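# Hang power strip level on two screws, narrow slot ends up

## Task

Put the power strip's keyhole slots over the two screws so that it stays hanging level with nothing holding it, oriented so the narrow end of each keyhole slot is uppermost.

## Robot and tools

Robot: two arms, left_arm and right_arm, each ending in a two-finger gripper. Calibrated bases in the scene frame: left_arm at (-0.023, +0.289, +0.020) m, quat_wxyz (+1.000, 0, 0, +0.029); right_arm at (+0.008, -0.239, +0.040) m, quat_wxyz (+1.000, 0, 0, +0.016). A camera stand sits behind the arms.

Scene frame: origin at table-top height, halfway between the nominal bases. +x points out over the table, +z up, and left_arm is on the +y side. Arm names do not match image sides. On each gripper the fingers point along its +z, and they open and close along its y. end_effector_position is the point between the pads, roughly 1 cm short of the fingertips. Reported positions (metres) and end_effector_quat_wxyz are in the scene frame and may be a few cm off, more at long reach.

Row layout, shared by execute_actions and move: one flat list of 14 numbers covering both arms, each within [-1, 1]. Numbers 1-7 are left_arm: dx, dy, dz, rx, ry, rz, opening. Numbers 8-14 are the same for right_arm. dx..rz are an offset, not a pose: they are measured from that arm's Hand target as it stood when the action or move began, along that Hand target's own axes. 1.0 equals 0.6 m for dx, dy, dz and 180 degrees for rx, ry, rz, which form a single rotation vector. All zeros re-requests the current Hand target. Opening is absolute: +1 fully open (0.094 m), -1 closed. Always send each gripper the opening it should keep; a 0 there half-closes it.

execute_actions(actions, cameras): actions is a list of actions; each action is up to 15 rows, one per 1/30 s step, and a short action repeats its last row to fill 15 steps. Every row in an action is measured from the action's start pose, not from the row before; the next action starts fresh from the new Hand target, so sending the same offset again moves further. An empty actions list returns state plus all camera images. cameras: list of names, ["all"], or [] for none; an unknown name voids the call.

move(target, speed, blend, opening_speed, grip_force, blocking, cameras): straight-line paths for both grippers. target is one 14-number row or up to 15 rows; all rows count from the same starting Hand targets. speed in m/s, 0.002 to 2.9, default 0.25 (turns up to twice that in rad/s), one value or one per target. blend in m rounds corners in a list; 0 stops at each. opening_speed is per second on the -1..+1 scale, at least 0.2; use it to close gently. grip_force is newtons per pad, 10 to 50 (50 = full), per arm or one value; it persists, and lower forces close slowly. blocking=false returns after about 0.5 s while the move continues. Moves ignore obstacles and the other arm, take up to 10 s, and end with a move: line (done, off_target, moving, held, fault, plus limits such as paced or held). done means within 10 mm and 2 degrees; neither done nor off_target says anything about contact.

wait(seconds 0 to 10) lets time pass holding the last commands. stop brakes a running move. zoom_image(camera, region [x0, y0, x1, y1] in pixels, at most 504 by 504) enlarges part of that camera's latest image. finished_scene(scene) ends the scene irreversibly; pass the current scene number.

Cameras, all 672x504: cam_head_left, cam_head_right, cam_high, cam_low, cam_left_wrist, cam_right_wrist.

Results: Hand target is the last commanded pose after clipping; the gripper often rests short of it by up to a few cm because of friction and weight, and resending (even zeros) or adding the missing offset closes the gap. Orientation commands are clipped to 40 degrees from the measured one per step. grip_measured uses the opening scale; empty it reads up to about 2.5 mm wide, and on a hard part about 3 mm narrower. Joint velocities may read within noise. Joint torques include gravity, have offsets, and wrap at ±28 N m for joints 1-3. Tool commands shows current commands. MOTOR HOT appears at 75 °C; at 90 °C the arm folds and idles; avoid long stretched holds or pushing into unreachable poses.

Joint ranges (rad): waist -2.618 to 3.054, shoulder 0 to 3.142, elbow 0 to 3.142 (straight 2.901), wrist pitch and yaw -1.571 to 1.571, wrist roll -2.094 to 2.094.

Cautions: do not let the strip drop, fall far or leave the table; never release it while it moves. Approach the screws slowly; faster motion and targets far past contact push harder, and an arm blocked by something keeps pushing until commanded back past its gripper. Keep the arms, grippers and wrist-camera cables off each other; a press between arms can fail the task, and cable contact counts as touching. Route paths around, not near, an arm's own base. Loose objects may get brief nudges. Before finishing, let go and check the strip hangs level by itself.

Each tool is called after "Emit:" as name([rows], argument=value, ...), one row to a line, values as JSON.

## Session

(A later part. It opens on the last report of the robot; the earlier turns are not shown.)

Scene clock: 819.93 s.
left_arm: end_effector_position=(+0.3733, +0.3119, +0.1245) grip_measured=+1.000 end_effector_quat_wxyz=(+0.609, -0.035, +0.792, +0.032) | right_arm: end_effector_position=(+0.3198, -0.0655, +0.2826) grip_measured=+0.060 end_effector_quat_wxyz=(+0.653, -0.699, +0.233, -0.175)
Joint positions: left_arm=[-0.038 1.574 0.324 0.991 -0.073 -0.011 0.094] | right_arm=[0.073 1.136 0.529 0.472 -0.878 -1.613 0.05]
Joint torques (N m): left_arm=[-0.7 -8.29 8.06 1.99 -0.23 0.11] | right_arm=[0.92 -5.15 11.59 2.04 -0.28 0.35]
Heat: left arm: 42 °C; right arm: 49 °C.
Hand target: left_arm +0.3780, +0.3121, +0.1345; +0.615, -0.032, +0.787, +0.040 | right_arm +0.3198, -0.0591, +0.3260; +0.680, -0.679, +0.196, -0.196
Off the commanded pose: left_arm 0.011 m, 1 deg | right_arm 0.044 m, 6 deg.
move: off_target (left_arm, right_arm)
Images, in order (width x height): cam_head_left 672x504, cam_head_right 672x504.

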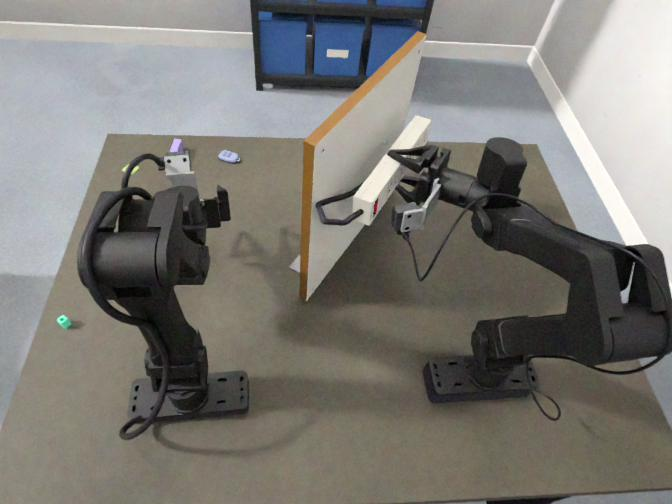

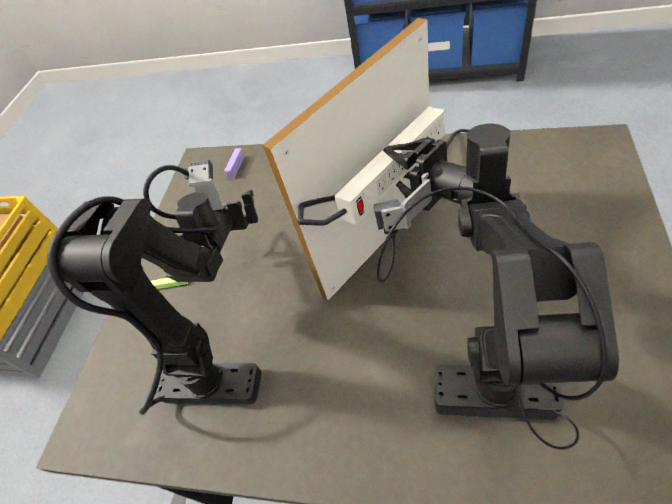

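Emit:
move(target=[0,0,0,0,0,0,1, 0,-0.025,0,0.028,0.006,-0.02,-0.3], speed=0.08)

Emit:
wait(seconds=0.5, cameras=["cam_head_left","cam_head_right"])

Scene clock: 829.57 s.
left_arm: end_effector_position=(+0.3733, +0.3119, +0.1245) grip_measured=+1.000 end_effector_quat_wxyz=(+0.609, -0.035, +0.792, +0.032) | right_arm: end_effector_position=(+0.3213, -0.0636, +0.3128) grip_measured=+0.060 end_effector_quat_wxyz=(+0.680, -0.674, +0.192, -0.218)
Joint positions: left_arm=[-0.038 1.574 0.324 0.991 -0.073 -0.011 0.094] | right_arm=[0.081 1.136 0.529 0.635 -0.87 -1.581 0.05]
Joint torques (N m): left_arm=[-0.7 -8.31 8.06 1.99 -0.23 0.11] | right_arm=[1.24 -3.82 8.98 2.16 0.07 0.46]
Heat: left arm: 42 °C; right arm: 51 °C.
Hand target: left_arm +0.3780, +0.3121, +0.1345; +0.615, -0.032, +0.787, +0.040 | right_arm +0.3198, -0.0591, +0.3410; +0.701, -0.652, +0.172, -0.232
Off the commanded pose: left_arm 0.011 m, 1 deg | right_arm 0.029 m, 4 deg.
move: off_target (left_arm, right_arm)

Scene clock: 830.07 s.
left_arm: end_effector_position=(+0.3733, +0.3119, +0.1245) grip_measured=+1.000 end_effector_quat_wxyz=(+0.609, -0.035, +0.792, +0.032) | right_arm: end_effector_position=(+0.3213, -0.0636, +0.3128) grip_measured=+0.060 end_effector_quat_wxyz=(+0.680, -0.674, +0.192, -0.218)
Joint positions: left_arm=[-0.038 1.574 0.324 0.991 -0.073 -0.011 0.094] | right_arm=[0.081 1.136 0.529 0.635 -0.87 -1.581 0.05]
Joint torques (N m): left_arm=[-0.72 -8.31 8.05 1.99 -0.23 0.11] | right_arm=[1.28 -3.81 8.99 2.18 0.08 0.45]
Heat: left arm: 42 °C; right arm: 50 °C.
Hand target: left_arm +0.3780, +0.3121, +0.1345; +0.615, -0.032, +0.787, +0.040 | right_arm +0.3198, -0.0591, +0.3410; +0.701, -0.652, +0.172, -0.232
Tool commands: left_gripper/opening=+1.0 right_gripper/opening=-0.3
Off the commanded pose: left_arm 0.011 m, 1 deg | right_arm 0.029 m, 4 deg.
wait: 0.50 s; at rest by 0.17 s
Images, in order (width x height): cam_head_left 672x504, cam_head_right 672x504.

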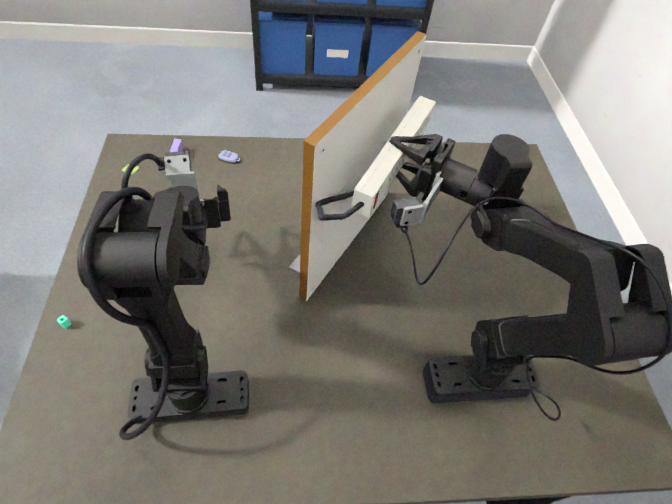

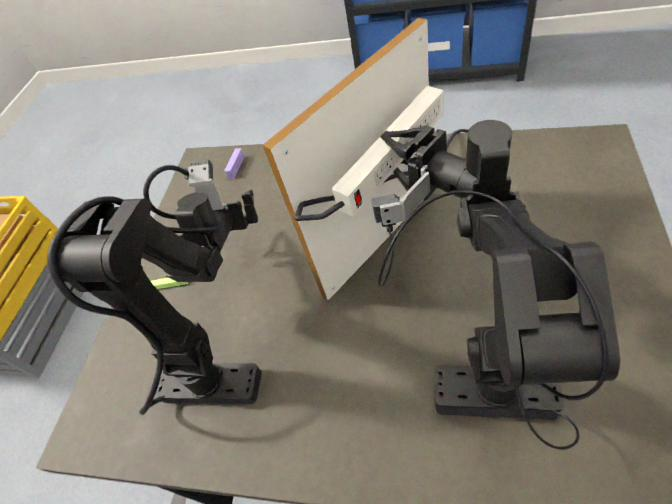

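Emit:
move(target=[0,0,0,0,0,0,1, 0,0.025,0.025,-0.004,0.004,0.008,-0.3], speed=0.05, cameras=["cam_head_left","cam_head_right"])

Emit:
zoom_image(camera="cam_head_left", region=[300, 80, 460, 240])

Emit:
zoom_image(camera="cam_head_right", region=[290, 70, 470, 250])

Scene clock: 841.57 s.
left_arm: end_effector_position=(+0.3733, +0.3119, +0.1245) grip_measured=+1.000 end_effector_quat_wxyz=(+0.609, -0.035, +0.792, +0.032) | right_arm: end_effector_position=(+0.3299, -0.0512, +0.3055) grip_measured=+0.060 end_effector_quat_wxyz=(+0.679, -0.669, +0.210, -0.216)
Joint positions: left_arm=[-0.038 1.574 0.324 0.991 -0.073 -0.011 0.094] | right_arm=[0.145 1.185 0.529 0.678 -0.782 -1.558 0.05]
Joint torques (N m): left_arm=[-0.7 -8.31 8.05 1.99 -0.23 0.11] | right_arm=[0.84 -2.65 8.55 2.24 -0.11 0.21]
Heat: left arm: 42 °C; right arm: 49 °C.
Hand target: left_arm +0.3780, +0.3121, +0.1345; +0.615, -0.032, +0.787, +0.040 | right_arm +0.3295, -0.0460, +0.3273; +0.698, -0.653, +0.186, -0.226
Off the commanded pose: left_arm 0.011 m, 1 deg | right_arm 0.023 m, 4 deg.
move: off_target (left_arm, right_arm)
Images, in order (width x height): cam_head_left 672x504, cam_head_right 672x504.

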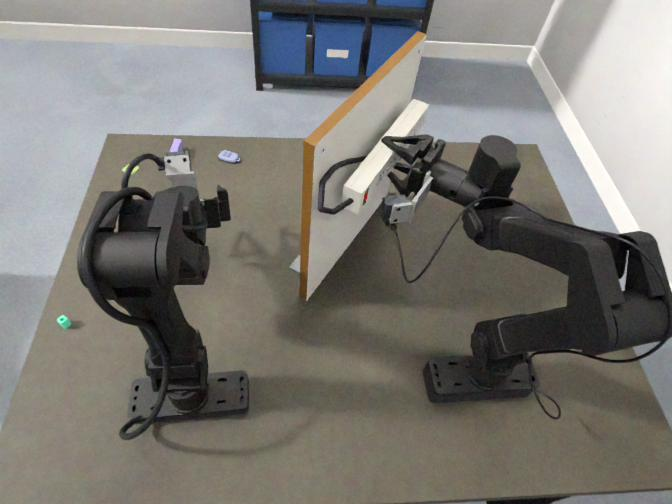

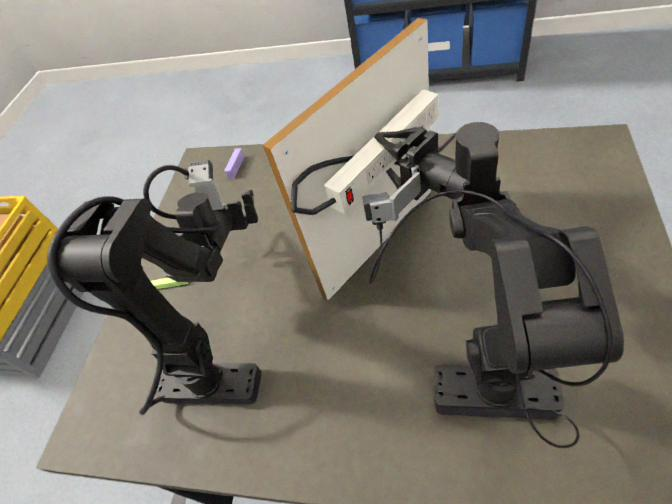

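Scaled by 3.150.

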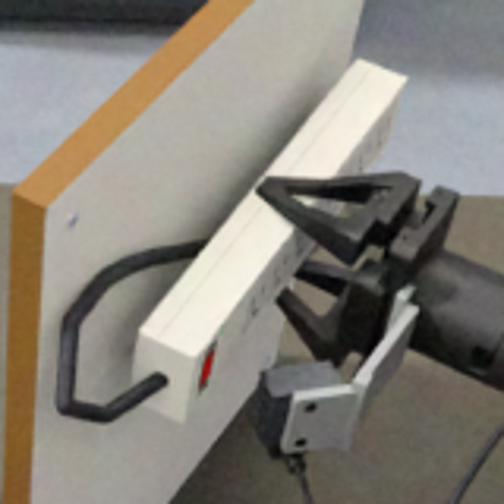

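Scaled by 2.800.

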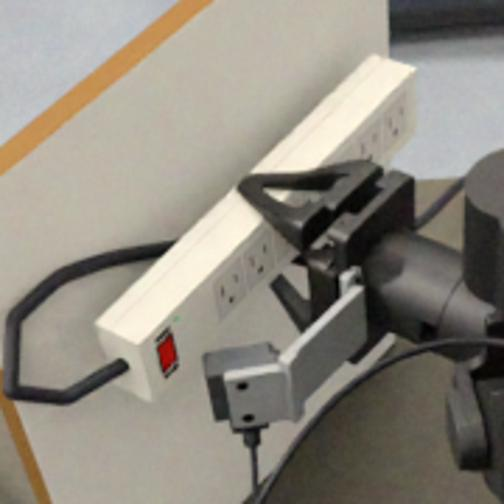

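Emit:
execute_actions(actions=[])

Scene clock: 846.33 s.
left_arm: end_effector_position=(+0.3733, +0.3119, +0.1245) grip_measured=+1.000 end_effector_quat_wxyz=(+0.609, -0.035, +0.792, +0.032) | right_arm: end_effector_position=(+0.3300, -0.0513, +0.3056) grip_measured=+0.060 end_effector_quat_wxyz=(+0.679, -0.669, +0.211, -0.216)
Joint positions: left_arm=[-0.038 1.574 0.324 0.991 -0.073 -0.011 0.094] | right_arm=[0.145 1.185 0.529 0.678 -0.781 -1.557 0.05]
Joint velocities: within noise
Joint torques (N m): left_arm=[-0.7 -8.31 8.06 1.99 -0.23 0.11] | right_arm=[0.87 -2.65 8.61 2.24 -0.13 0.24]
Heat: left arm: 42 °C; right arm: 49 °C.
Hand target: left_arm +0.3780, +0.3121, +0.1345; +0.615, -0.032, +0.787, +0.040 | right_arm +0.3295, -0.0460, +0.3273; +0.698, -0.653, +0.186, -0.226
Tool commands: left_gripper/opening=+1.0 right_gripper/opening=-0.3
Off the commanded pose: left_arm 0.011 m, 1 deg | right_arm 0.022 m, 4 deg.

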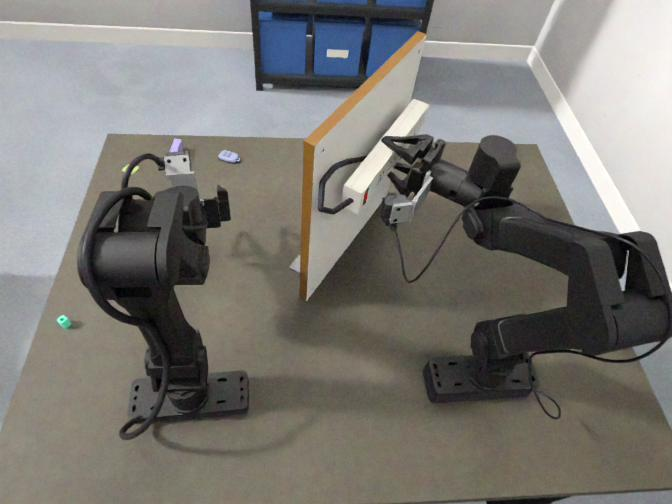

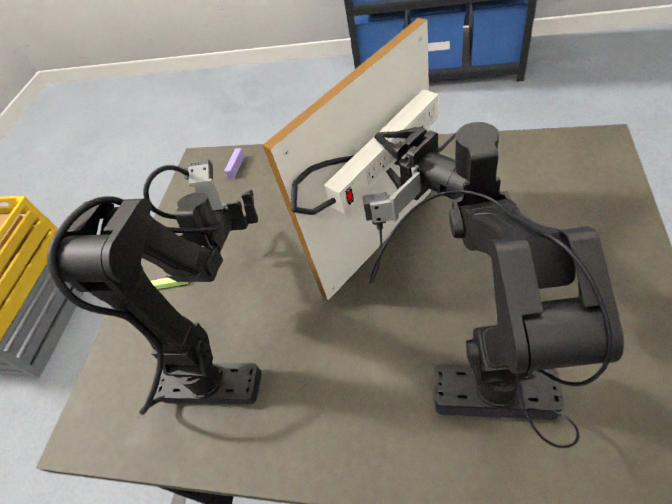

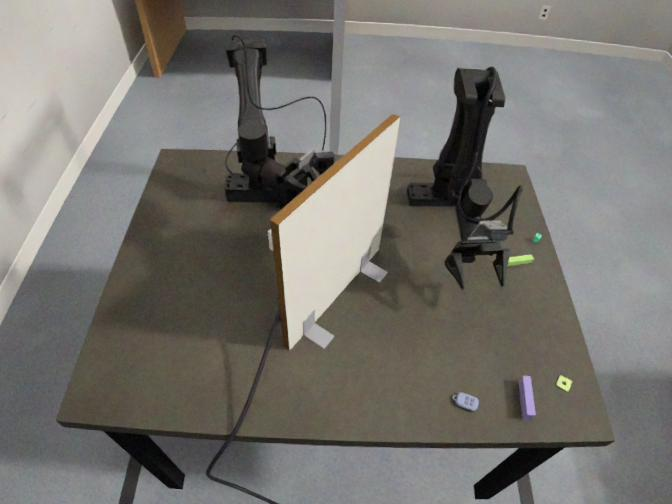

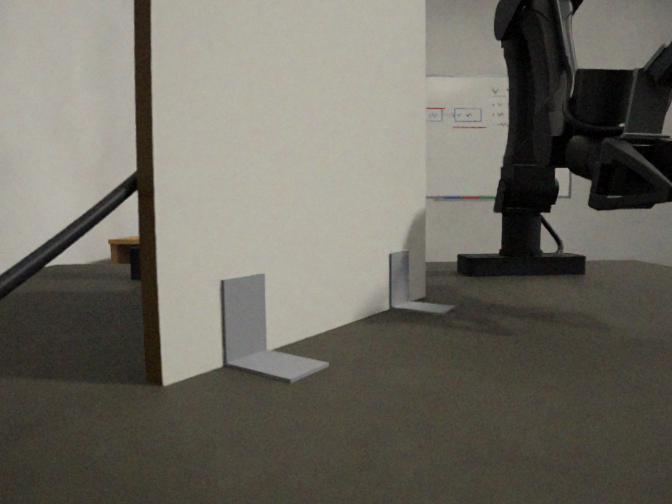

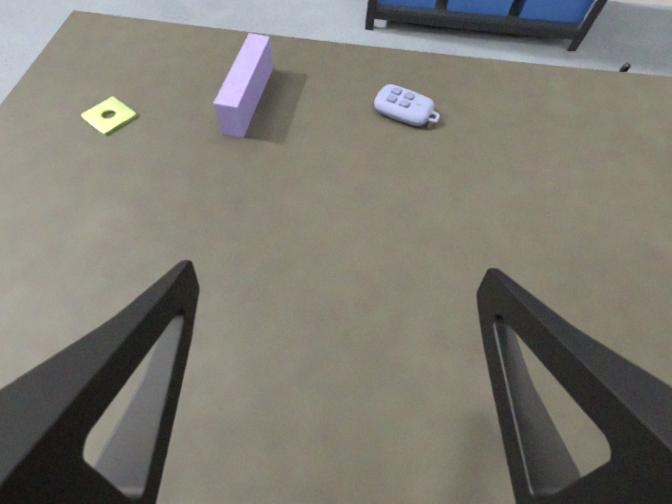

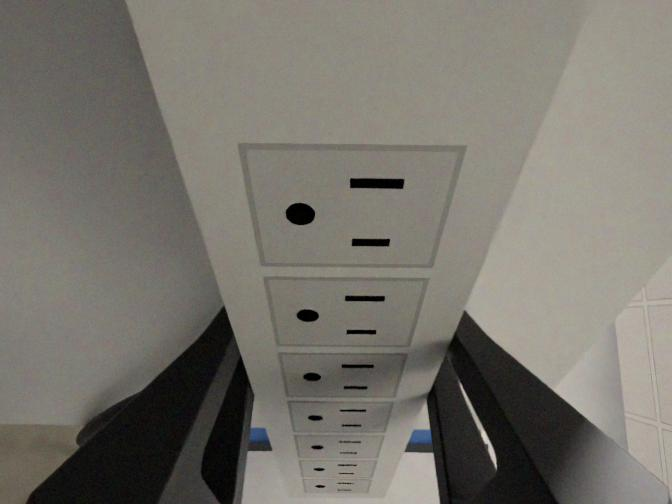

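Emit:
move(target=[0,0,0,0,0,0,1, 0,-0.11,-0.055,0.004,0,0,-0.3], speed=0.1, cameras=["cam_head_left","cam_head_right"])

Emit:
zoom_image(camera="cam_head_left", region=[300, 80, 460, 240])

Emit:
zoom_image(camera="cam_head_right", region=[270, 70, 450, 250])

Scene clock: 873.67 s.
left_arm: end_effector_position=(+0.3733, +0.3119, +0.1245) grip_measured=+1.000 end_effector_quat_wxyz=(+0.609, -0.035, +0.792, +0.032) | right_arm: end_effector_position=(+0.3150, -0.0788, +0.3472) grip_measured=+0.060 end_effector_quat_wxyz=(+0.678, -0.667, +0.228, -0.206)
Joint positions: left_arm=[-0.038 1.574 0.324 0.991 -0.073 -0.011 0.094] | right_arm=[0.032 1.021 0.63 0.4 -0.883 -1.53 0.05]
Joint torques (N m): left_arm=[-0.7 -8.29 8.05 2 -0.23 0.11] | right_arm=[-0.17 -4.78 11.64 1.99 -0.39 0.29]
Heat: left arm: 42 °C; right arm: 49 °C.
Hand target: left_arm +0.3780, +0.3121, +0.1345; +0.615, -0.032, +0.787, +0.040 | right_arm +0.3064, -0.0763, +0.3905; +0.702, -0.649, +0.185, -0.228
Off the commanded pose: left_arm 0.011 m, 1 deg | right_arm 0.044 m, 7 deg.
move: off_target (left_arm, right_arm)
Images, in order (width x height): cam_head_left 672x504, cam_head_right 672x504.

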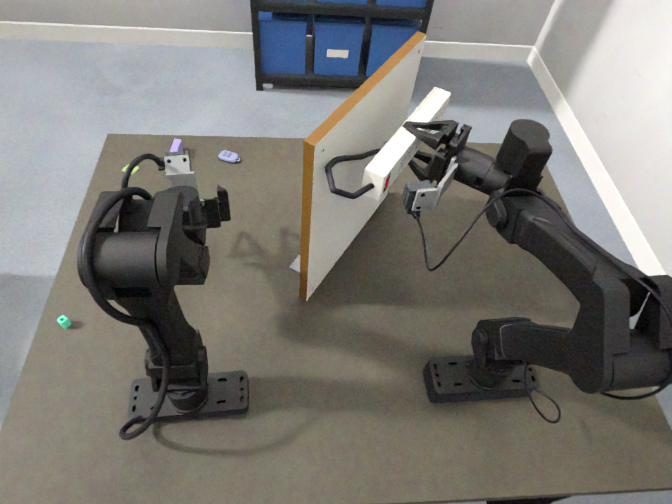

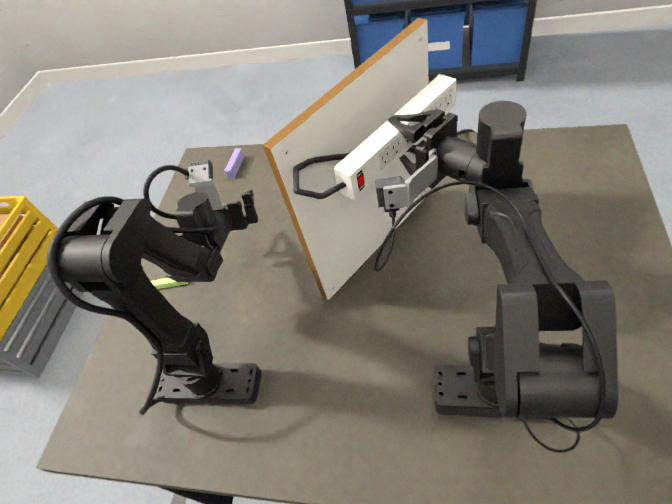

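Scaled by 3.150.

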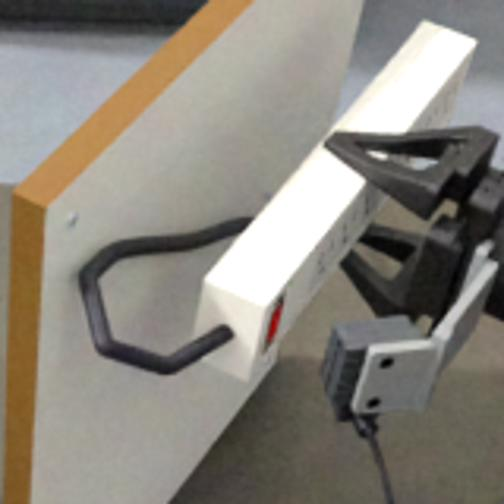

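Scaled by 2.800.

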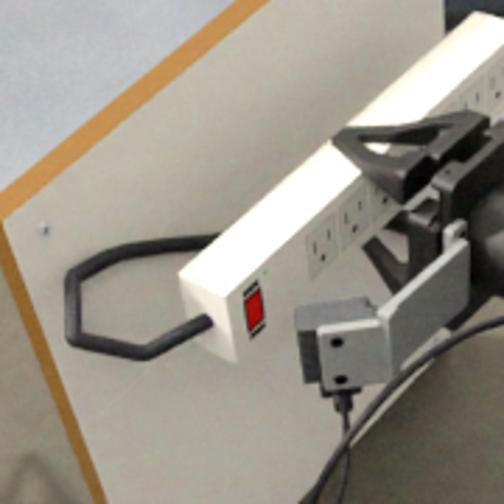

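Emit:
move(target=[-0.502,0.025,-0.3667,0,-0.078,0,-1, 0,0,0,0,0,0,-0.3], speed=0.2, cameras=["cam_head_left"])

Scene clock: 914.30 s.
left_arm: end_effector_position=(+0.2409, +0.3039, +0.4790) grip_measured=-0.990 end_effector_quat_wxyz=(+0.711, -0.030, +0.702, +0.036) | right_arm: end_effector_position=(+0.3150, -0.0788, +0.3471) grip_measured=+0.060 end_effector_quat_wxyz=(+0.678, -0.667, +0.228, -0.206)
Joint positions: left_arm=[-0.097 0.722 1.185 -0.45 -0.132 0.01 0] | right_arm=[0.032 1.021 0.63 0.399 -0.883 -1.53 0.05]
Joint torques (N m): left_arm=[-0.73 0.57 8.72 1.93 -0.2 0.12] | right_arm=[-0.14 -4.81 11.55 2.01 -0.41 0.31]
Heat: left arm: 42 °C; right arm: 54 °C.
Hand target: left_arm +0.2369, +0.3046, +0.4799; +0.706, -0.027, +0.706, +0.044 | right_arm +0.3064, -0.0763, +0.3905; +0.702, -0.649, +0.185, -0.228
Off the commanded pose: left_arm 0.004 m, 1 deg | right_arm 0.044 m, 7 deg.
move: off_target (right_arm)
Images, in order (width x height): cam_head_left 672x504.

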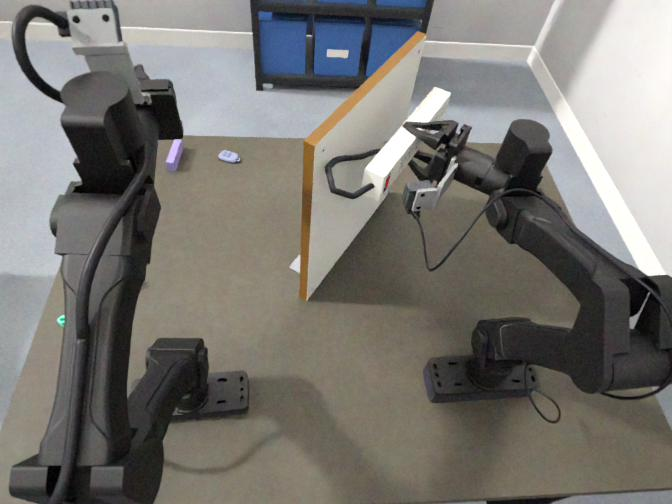

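Emit:
move([
  [-0.006,-0.2328,-0.0603,0.189,0,0,-1, 0,0,0,0,0,0,-0.3],
  [0.0229,-0.4068,-0.3037,0.283,0,0,-1, 0,0,0,0,0,0,-0.3],
], speed=0.2, blend=[0.05,0], cameras=["cam_head_left","cam_head_right","cam_left_wrist"])

Scene clock: 923.33 s.
left_arm: end_effector_position=(+0.0802, +0.0418, +0.4598) grip_measured=-0.990 end_effector_quat_wxyz=(+0.647, +0.280, +0.658, -0.264) | right_arm: end_effector_position=(+0.3150, -0.0788, +0.3471) grip_measured=+0.060 end_effector_quat_wxyz=(+0.678, -0.667, +0.228, -0.206)
Joint positions: left_arm=[-1.832 0.817 1.148 -0.374 -0.983 -0.021 0] | right_arm=[0.032 1.021 0.63 0.399 -0.883 -1.53 0.05]
Joint torques (N m): left_arm=[-0.51 -1.11 6.45 2.03 -0.17 0.08] | right_arm=[-0.13 -4.78 11.62 2 -0.4 0.32]
Heat: left arm: 42 °C; right arm: 54 °C.
Hand target: left_arm +0.0802, +0.0440, +0.4599; +0.649, +0.279, +0.656, -0.264 | right_arm +0.3064, -0.0763, +0.3905; +0.702, -0.649, +0.185, -0.228
Off the commanded pose: left_arm 0.002 m, 0 deg | right_arm 0.044 m, 7 deg.
move: off_target (right_arm)
Images, in order (width x height): cam_head_left 672x504, cam_head_right 672x504, cam_left_wrist 672x504.

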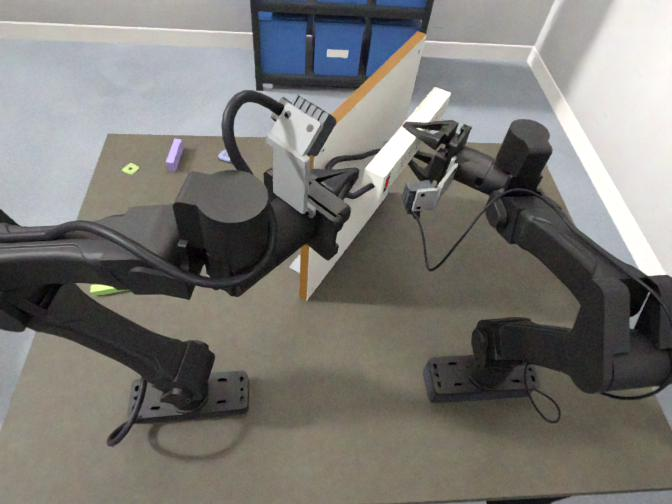

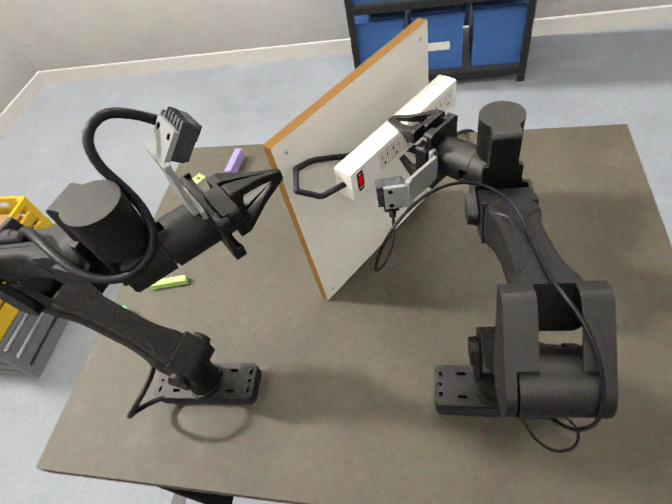

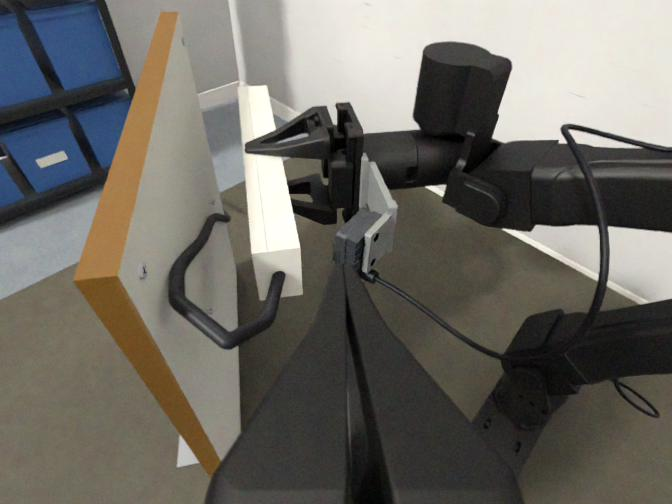

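Emit:
move(target=[0.0663,0.1262,0.1473,-0.094,-0.044,0,-1, 0,0,0,0,0,0,-0.3], speed=0.15, cameras=["cam_head_left","cam_head_right","cam_left_wrist"])

Scene clock: 961.40 s.
left_arm: end_effector_position=(+0.1947, +0.0343, +0.4211) grip_measured=-0.990 end_effector_quat_wxyz=(+0.723, +0.157, +0.645, -0.191) | right_arm: end_effector_position=(+0.3150, -0.0788, +0.3471) grip_measured=+0.060 end_effector_quat_wxyz=(+0.678, -0.667, +0.228, -0.206)
Joint positions: left_arm=[-1.292 0.926 0.843 0.242 -0.729 0.087 0] | right_arm=[0.032 1.021 0.63 0.399 -0.883 -1.53 0.05]
Joint torques (N m): left_arm=[0.65 -2.48 7.35 2.15 0.1 0.21] | right_arm=[-0.14 -4.85 11.6 2.02 -0.39 0.31]
Heat: left arm: 41 °C; right arm: 56 °C.
Hand target: left_arm +0.1961, +0.0354, +0.4197; +0.727, +0.162, +0.642, -0.183 | right_arm +0.3064, -0.0763, +0.3905; +0.702, -0.649, +0.185, -0.228
Off the commanded pose: left_arm 0.002 m, 1 deg | right_arm 0.044 m, 7 deg.
move: off_target (right_arm)
Images, in order (width x height): cam_head_left 672x504, cam_head_right 672x504, cam_left_wrist 672x504.

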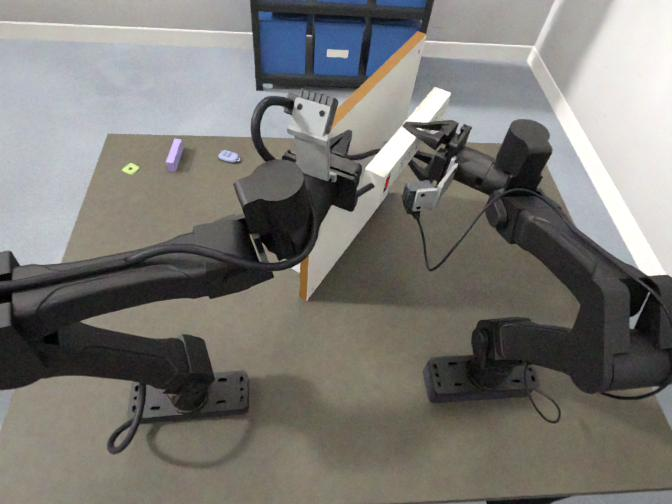

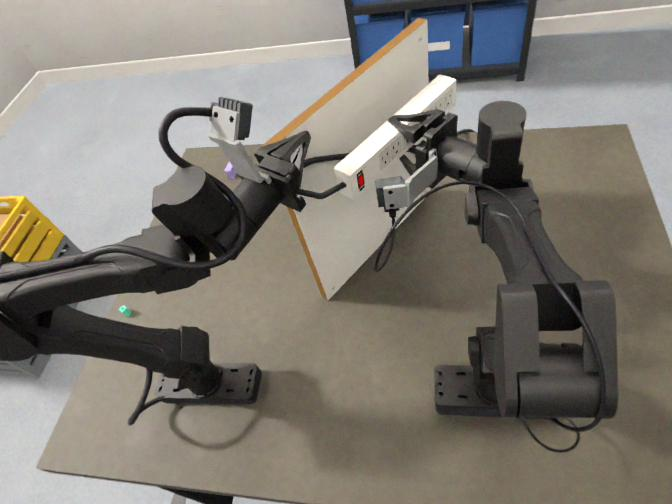

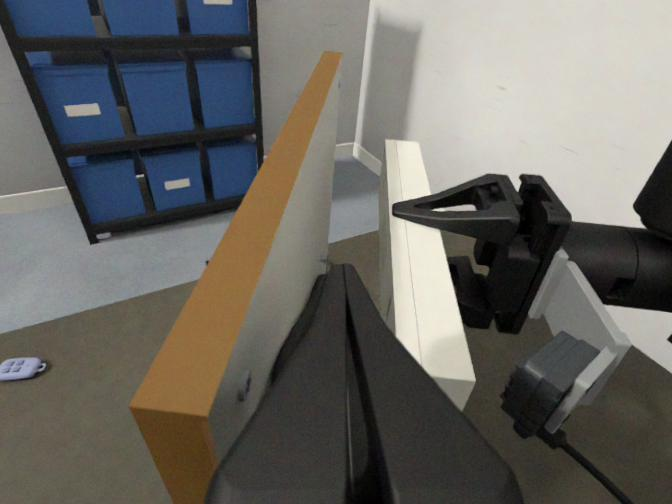

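Emit:
move(target=[0.0992,-0.01,-0.0137,0,0,0,-1, 0,0,0,0,0,0,-0.3], speed=0.12, cameras=["cam_head_right","cam_left_wrist"])

Scene clock: 971.93 s.
left_arm: end_effector_position=(+0.1931, +0.0379, +0.3815) grip_measured=-0.990 end_effector_quat_wxyz=(+0.737, +0.130, +0.630, -0.207) | right_arm: end_effector_position=(+0.3167, -0.0820, +0.3443) grip_measured=+0.060 end_effector_quat_wxyz=(+0.669, -0.674, +0.219, -0.223)
Joint positions: left_arm=[-1.304 0.917 0.62 0.537 -0.753 0.095 0] | right_arm=[0.021 1.021 0.63 0.384 -0.883 -1.583 0.05]
Joint torques (N m): left_arm=[-0.69 -1.14 5.98 1.61 0.12 0.2] | right_arm=[0.47 -4.9 11.82 2.05 -0.42 0.74]
Heat: left arm: 42 °C; right arm: 57 °C.
Hand target: left_arm +0.1926, +0.0307, +0.3597; +0.727, +0.162, +0.642, -0.183 | right_arm +0.3064, -0.0762, +0.3905; +0.702, -0.649, +0.184, -0.228
Off the commanded pose: left_arm 0.023 m, 5 deg | right_arm 0.048 m, 6 deg.
move: off_target (left_arm, right_arm)
Images, in order (width x height): cam_head_right 672x504, cam_left_wrist 672x504.

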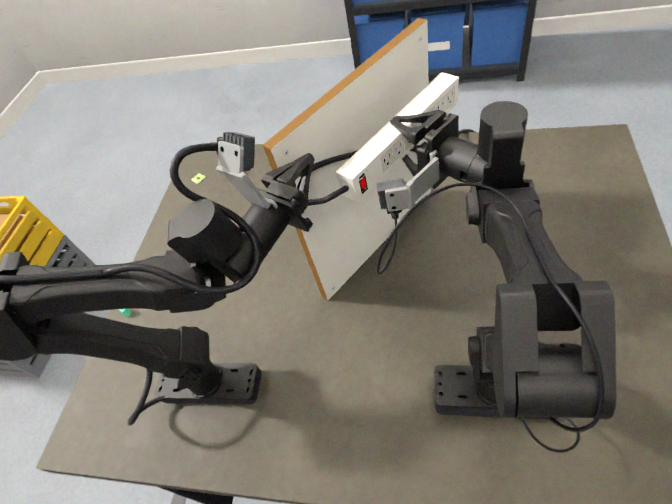

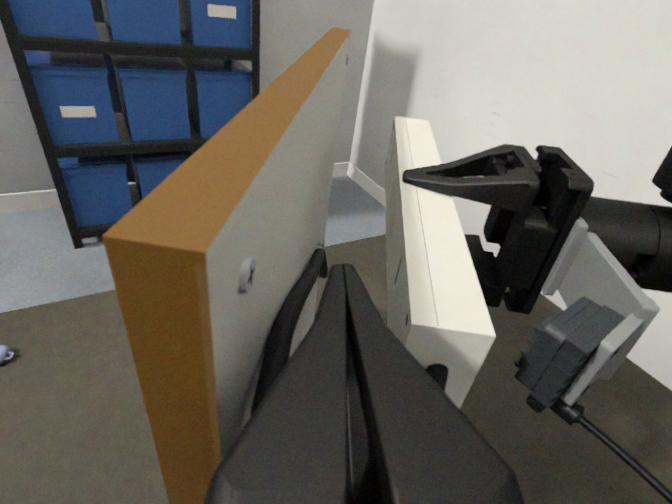

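Emit:
move(target=[0.08,-0.005,-0.012,0,0,0,-1, 0,0,0,0,0,0,-0.3], speed=0.08, cameras=["cam_head_left","cam_head_right","cam_left_wrist"])

Scene clock: 977.00 s.
left_arm: end_effector_position=(+0.1884, +0.0360, +0.3461) grip_measured=-0.990 end_effector_quat_wxyz=(+0.745, +0.116, +0.615, -0.228) | right_arm: end_effector_position=(+0.3165, -0.0819, +0.3421) grip_measured=+0.060 end_effector_quat_wxyz=(+0.661, -0.682, +0.202, -0.238)
Joint positions: left_arm=[-1.322 0.969 0.45 0.82 -0.756 0.1 0] | right_arm=[0.021 1.021 0.63 0.372 -0.883 -1.643 0.05]
Joint torques (N m): left_arm=[-0.51 -0.73 5.2 1.17 0.01 0.24] | right_arm=[0.39 -5.07 12.36 2 -0.49 1.19]
Heat: left arm: 41 °C; right arm: 57 °C.
Hand target: left_arm +0.1902, +0.0287, +0.3113; +0.727, +0.162, +0.642, -0.183 | right_arm +0.3064, -0.0763, +0.3905; +0.702, -0.649, +0.185, -0.228
Off the commanded pose: left_arm 0.036 m, 8 deg | right_arm 0.050 m, 7 deg.
move: off_target (left_arm, right_arm)
Images, in order (width x height): cam_head_left 672x504, cam_head_right 672x504, cam_left_wrist 672x504.

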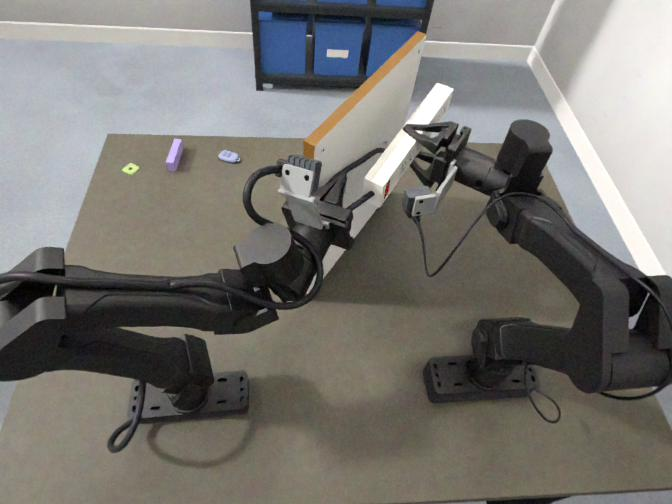

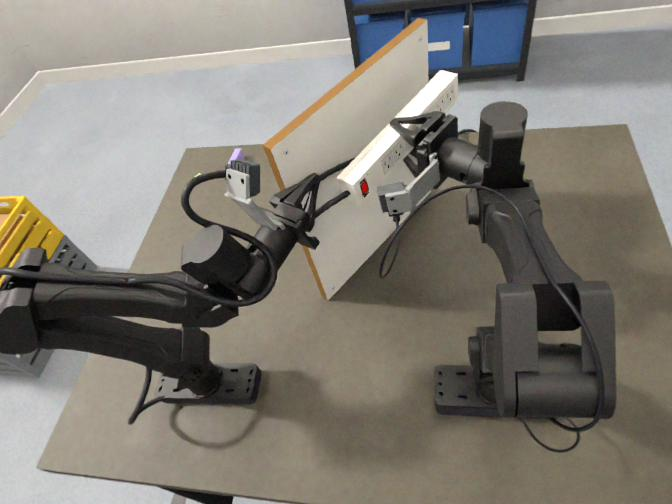

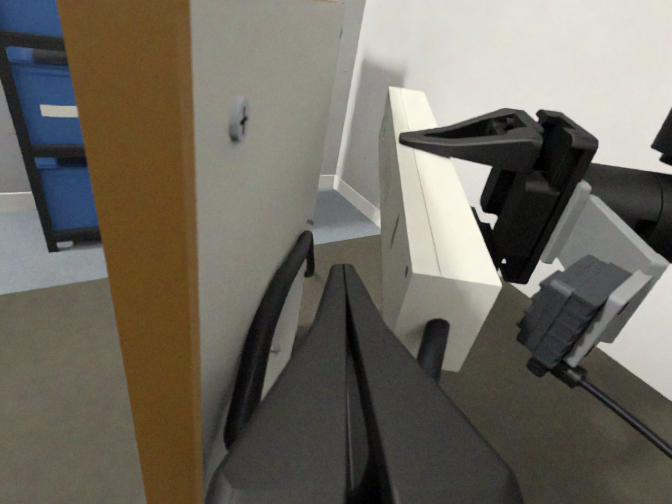

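Emit:
move(target=[0.09,-0.005,-0.014,0,0,0,-1, 0,0,0,0,0,0,-0.3], speed=0.08, cameras=["cam_head_left","cam_head_right","cam_left_wrist"])

Scene clock: 983.37 s.
left_arm: end_effector_position=(+0.1888, +0.0302, +0.2640) grip_measured=-0.990 end_effector_quat_wxyz=(+0.731, +0.140, +0.638, -0.196) | right_arm: end_effector_position=(+0.3164, -0.0838, +0.3574) grip_measured=+0.060 end_effector_quat_wxyz=(+0.677, -0.666, +0.211, -0.232)
Joint positions: left_arm=[-1.341 1.187 0.26 1.137 -0.793 0.105 0] | right_arm=[0.013 1.016 0.646 0.41 -0.889 -1.563 0.05]
Joint torques (N m): left_arm=[-0.44 -3.03 6.69 1.68 0.17 0.19] | right_arm=[1.03 -4.03 10.81 1.89 -0.36 0.62]
Heat: left arm: 41 °C; right arm: 58 °C.
Hand target: left_arm +0.1873, +0.0268, +0.2566; +0.727, +0.162, +0.642, -0.183 | right_arm +0.3064, -0.0763, +0.3905; +0.702, -0.649, +0.185, -0.228
Off the commanded pose: left_arm 0.008 m, 3 deg | right_arm 0.035 m, 5 deg.
move: off_target (left_arm, right_arm)
Images, in order (width x height): cam_head_left 672x504, cam_head_right 672x504, cam_left_wrist 672x504.

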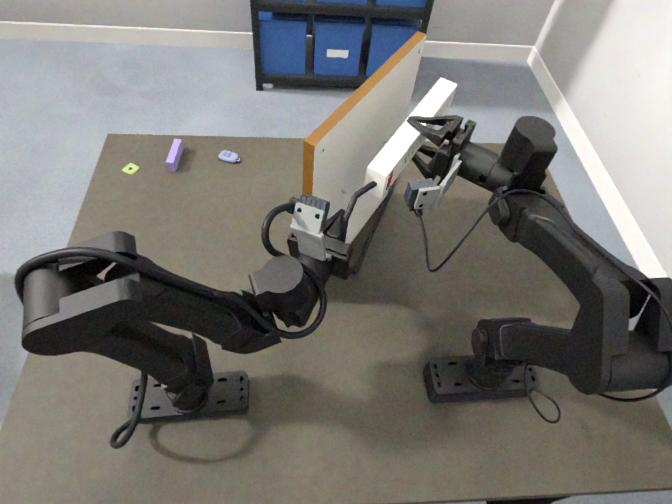

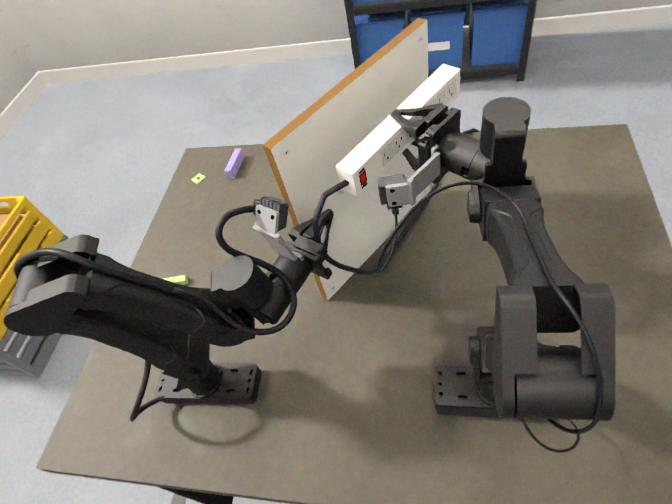

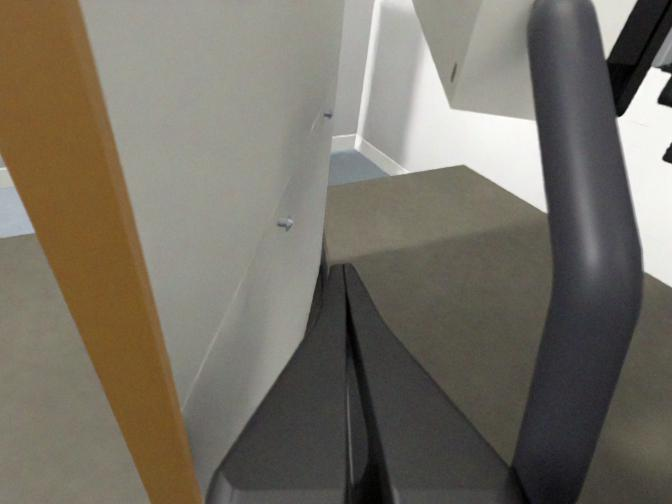

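Emit:
move(target=[0.0937,0,-0.0116,0,0,0,-1, -0.002,0.079,0.043,0,0,0,-0.3], speed=0.08, cameras=["cam_head_left","cam_head_right","cam_left_wrist"])

Scene clock: 995.70 s.
left_arm: end_effector_position=(+0.1899, +0.0252, +0.1771) grip_measured=-0.990 end_effector_quat_wxyz=(+0.698, +0.197, +0.672, -0.147) | right_arm: end_effector_position=(+0.3302, -0.0590, +0.3364) grip_measured=+0.060 end_effector_quat_wxyz=(+0.681, -0.662, +0.187, -0.251)
Joint positions: left_arm=[-1.341 1.545 0.156 1.414 -0.79 0.096 0] | right_arm=[0.121 1.134 0.586 0.626 -0.789 -1.594 0.05]
Joint torques (N m): left_arm=[-0.24 -3.64 3.86 3.69 0.06 0.11] | right_arm=[1.32 -2.93 7.16 1.98 -0.25 0.67]
Heat: left arm: 41 °C; right arm: 59 °C.
Hand target: left_arm +0.1874, +0.0268, +0.2000; +0.727, +0.162, +0.642, -0.183 | right_arm +0.3235, -0.0517, +0.3457; +0.702, -0.649, +0.184, -0.228
Off the commanded pose: left_arm 0.023 m, 8 deg | right_arm 0.013 m, 4 deg.
joint sent to its limit (left arm) — joint 4 (wrist pitch), upper limit. The joint targets still meet the commanded pose.
move: off_target (left_arm, right_arm)
Images, in order (width x height): cam_head_left 672x504, cam_head_right 672x504, cam_left_wrist 672x504.

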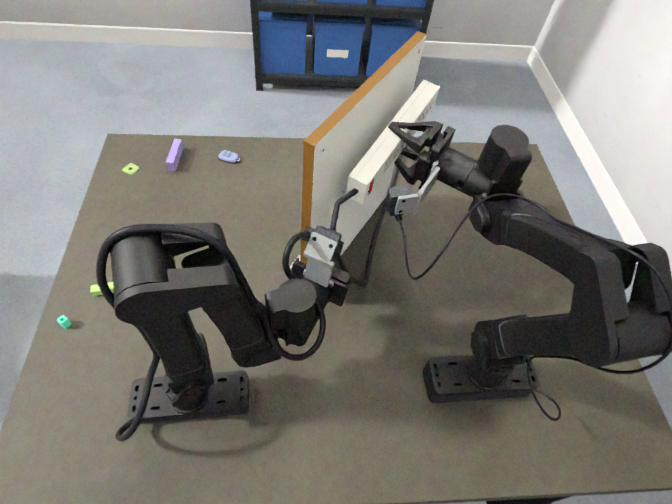

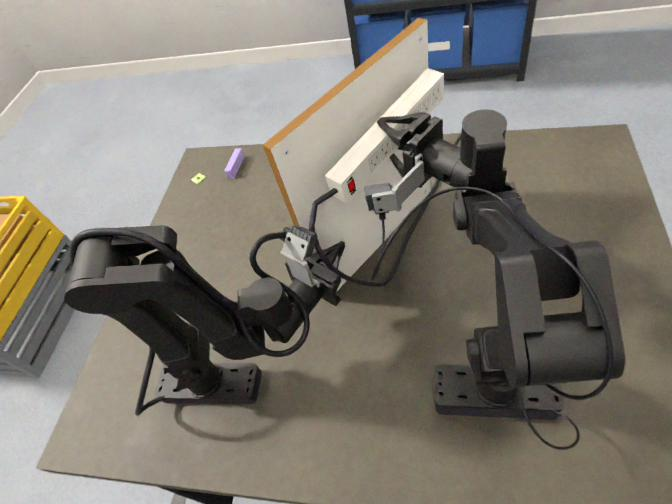

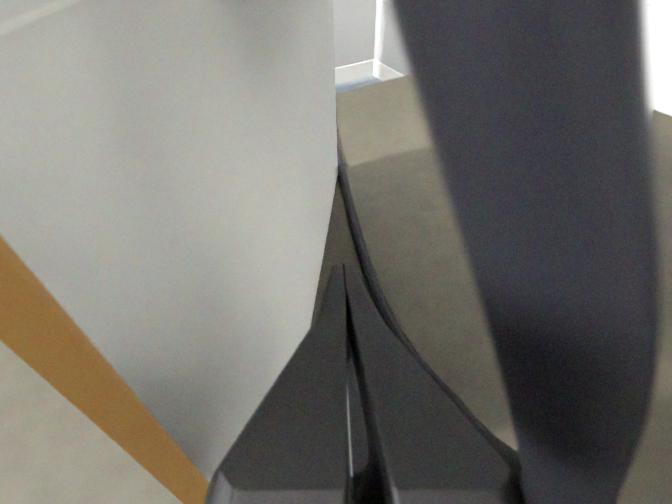

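Emit:
move(target=[-0.0579,0,0.0072,0,0,0,-1, -0.0157,0.001,0.0153,0,0,0.012,-0.3], speed=0.06, cameras=["cam_head_left","cam_head_right","cam_left_wrist"])

Scene clock: 1005.23 s.
left_arm: end_effector_position=(+0.1876, +0.0311, +0.2222) grip_measured=-0.990 end_effector_quat_wxyz=(+0.720, +0.165, +0.650, -0.178) | right_arm: end_effector_position=(+0.3271, -0.0453, +0.3387) grip_measured=+0.060 end_effector_quat_wxyz=(+0.693, -0.652, +0.207, -0.228)
Joint positions: left_arm=[-1.341 1.338 0.177 1.303 -0.786 0.106 0] | right_arm=[0.183 1.134 0.586 0.634 -0.729 -1.524 0.05]
Joint torques (N m): left_arm=[-0.43 -5.68 8.61 1.9 0.06 0.18] | right_arm=[1.2 -2.81 7.01 1.94 -0.21 0.34]
Heat: left arm: 41 °C; right arm: 55 °C.
Hand target: left_arm +0.1874, +0.0268, +0.2349; +0.727, +0.162, +0.642, -0.183 | right_arm +0.3208, -0.0388, +0.3456; +0.706, -0.645, +0.197, -0.214
Off the commanded pose: left_arm 0.014 m, 1 deg | right_arm 0.011 m, 3 deg.
move: off_target (left_arm, right_arm)
Images, in order (width x height): cam_head_left 672x504, cam_head_right 672x504, cam_left_wrist 672x504.

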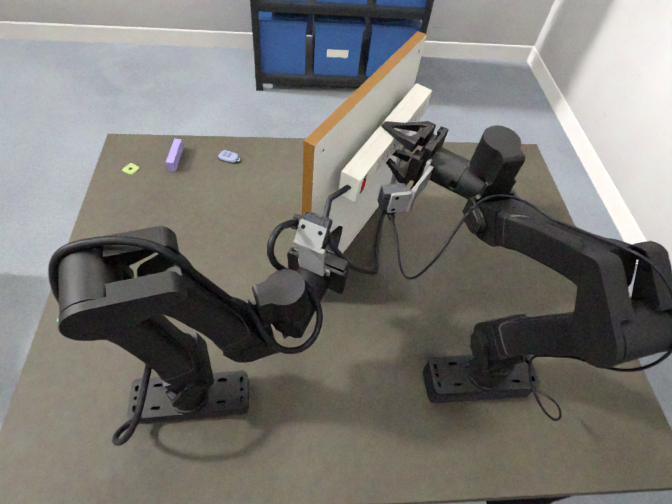

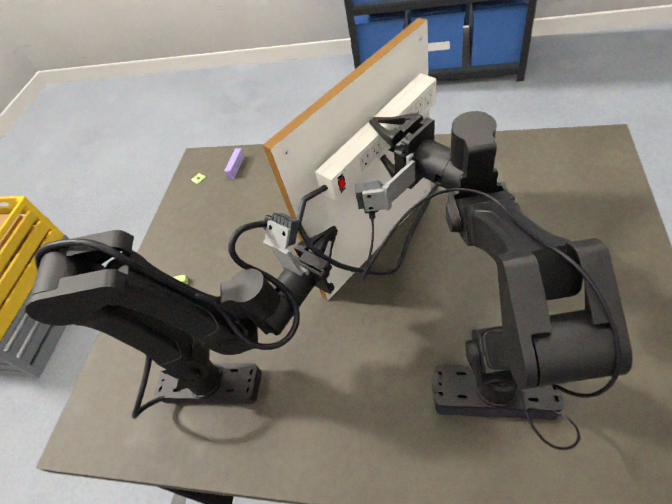

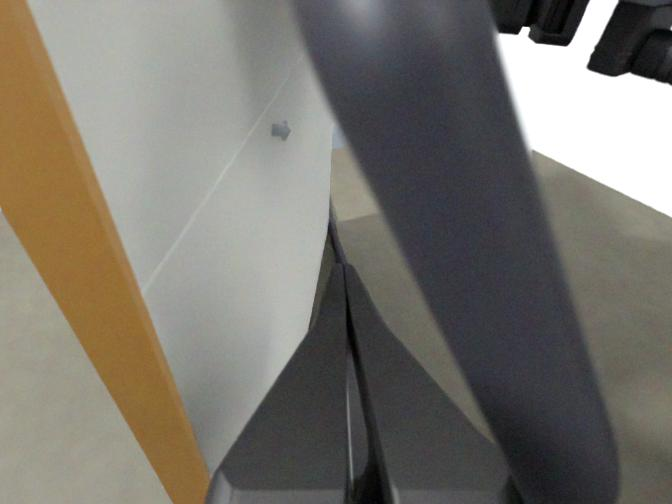

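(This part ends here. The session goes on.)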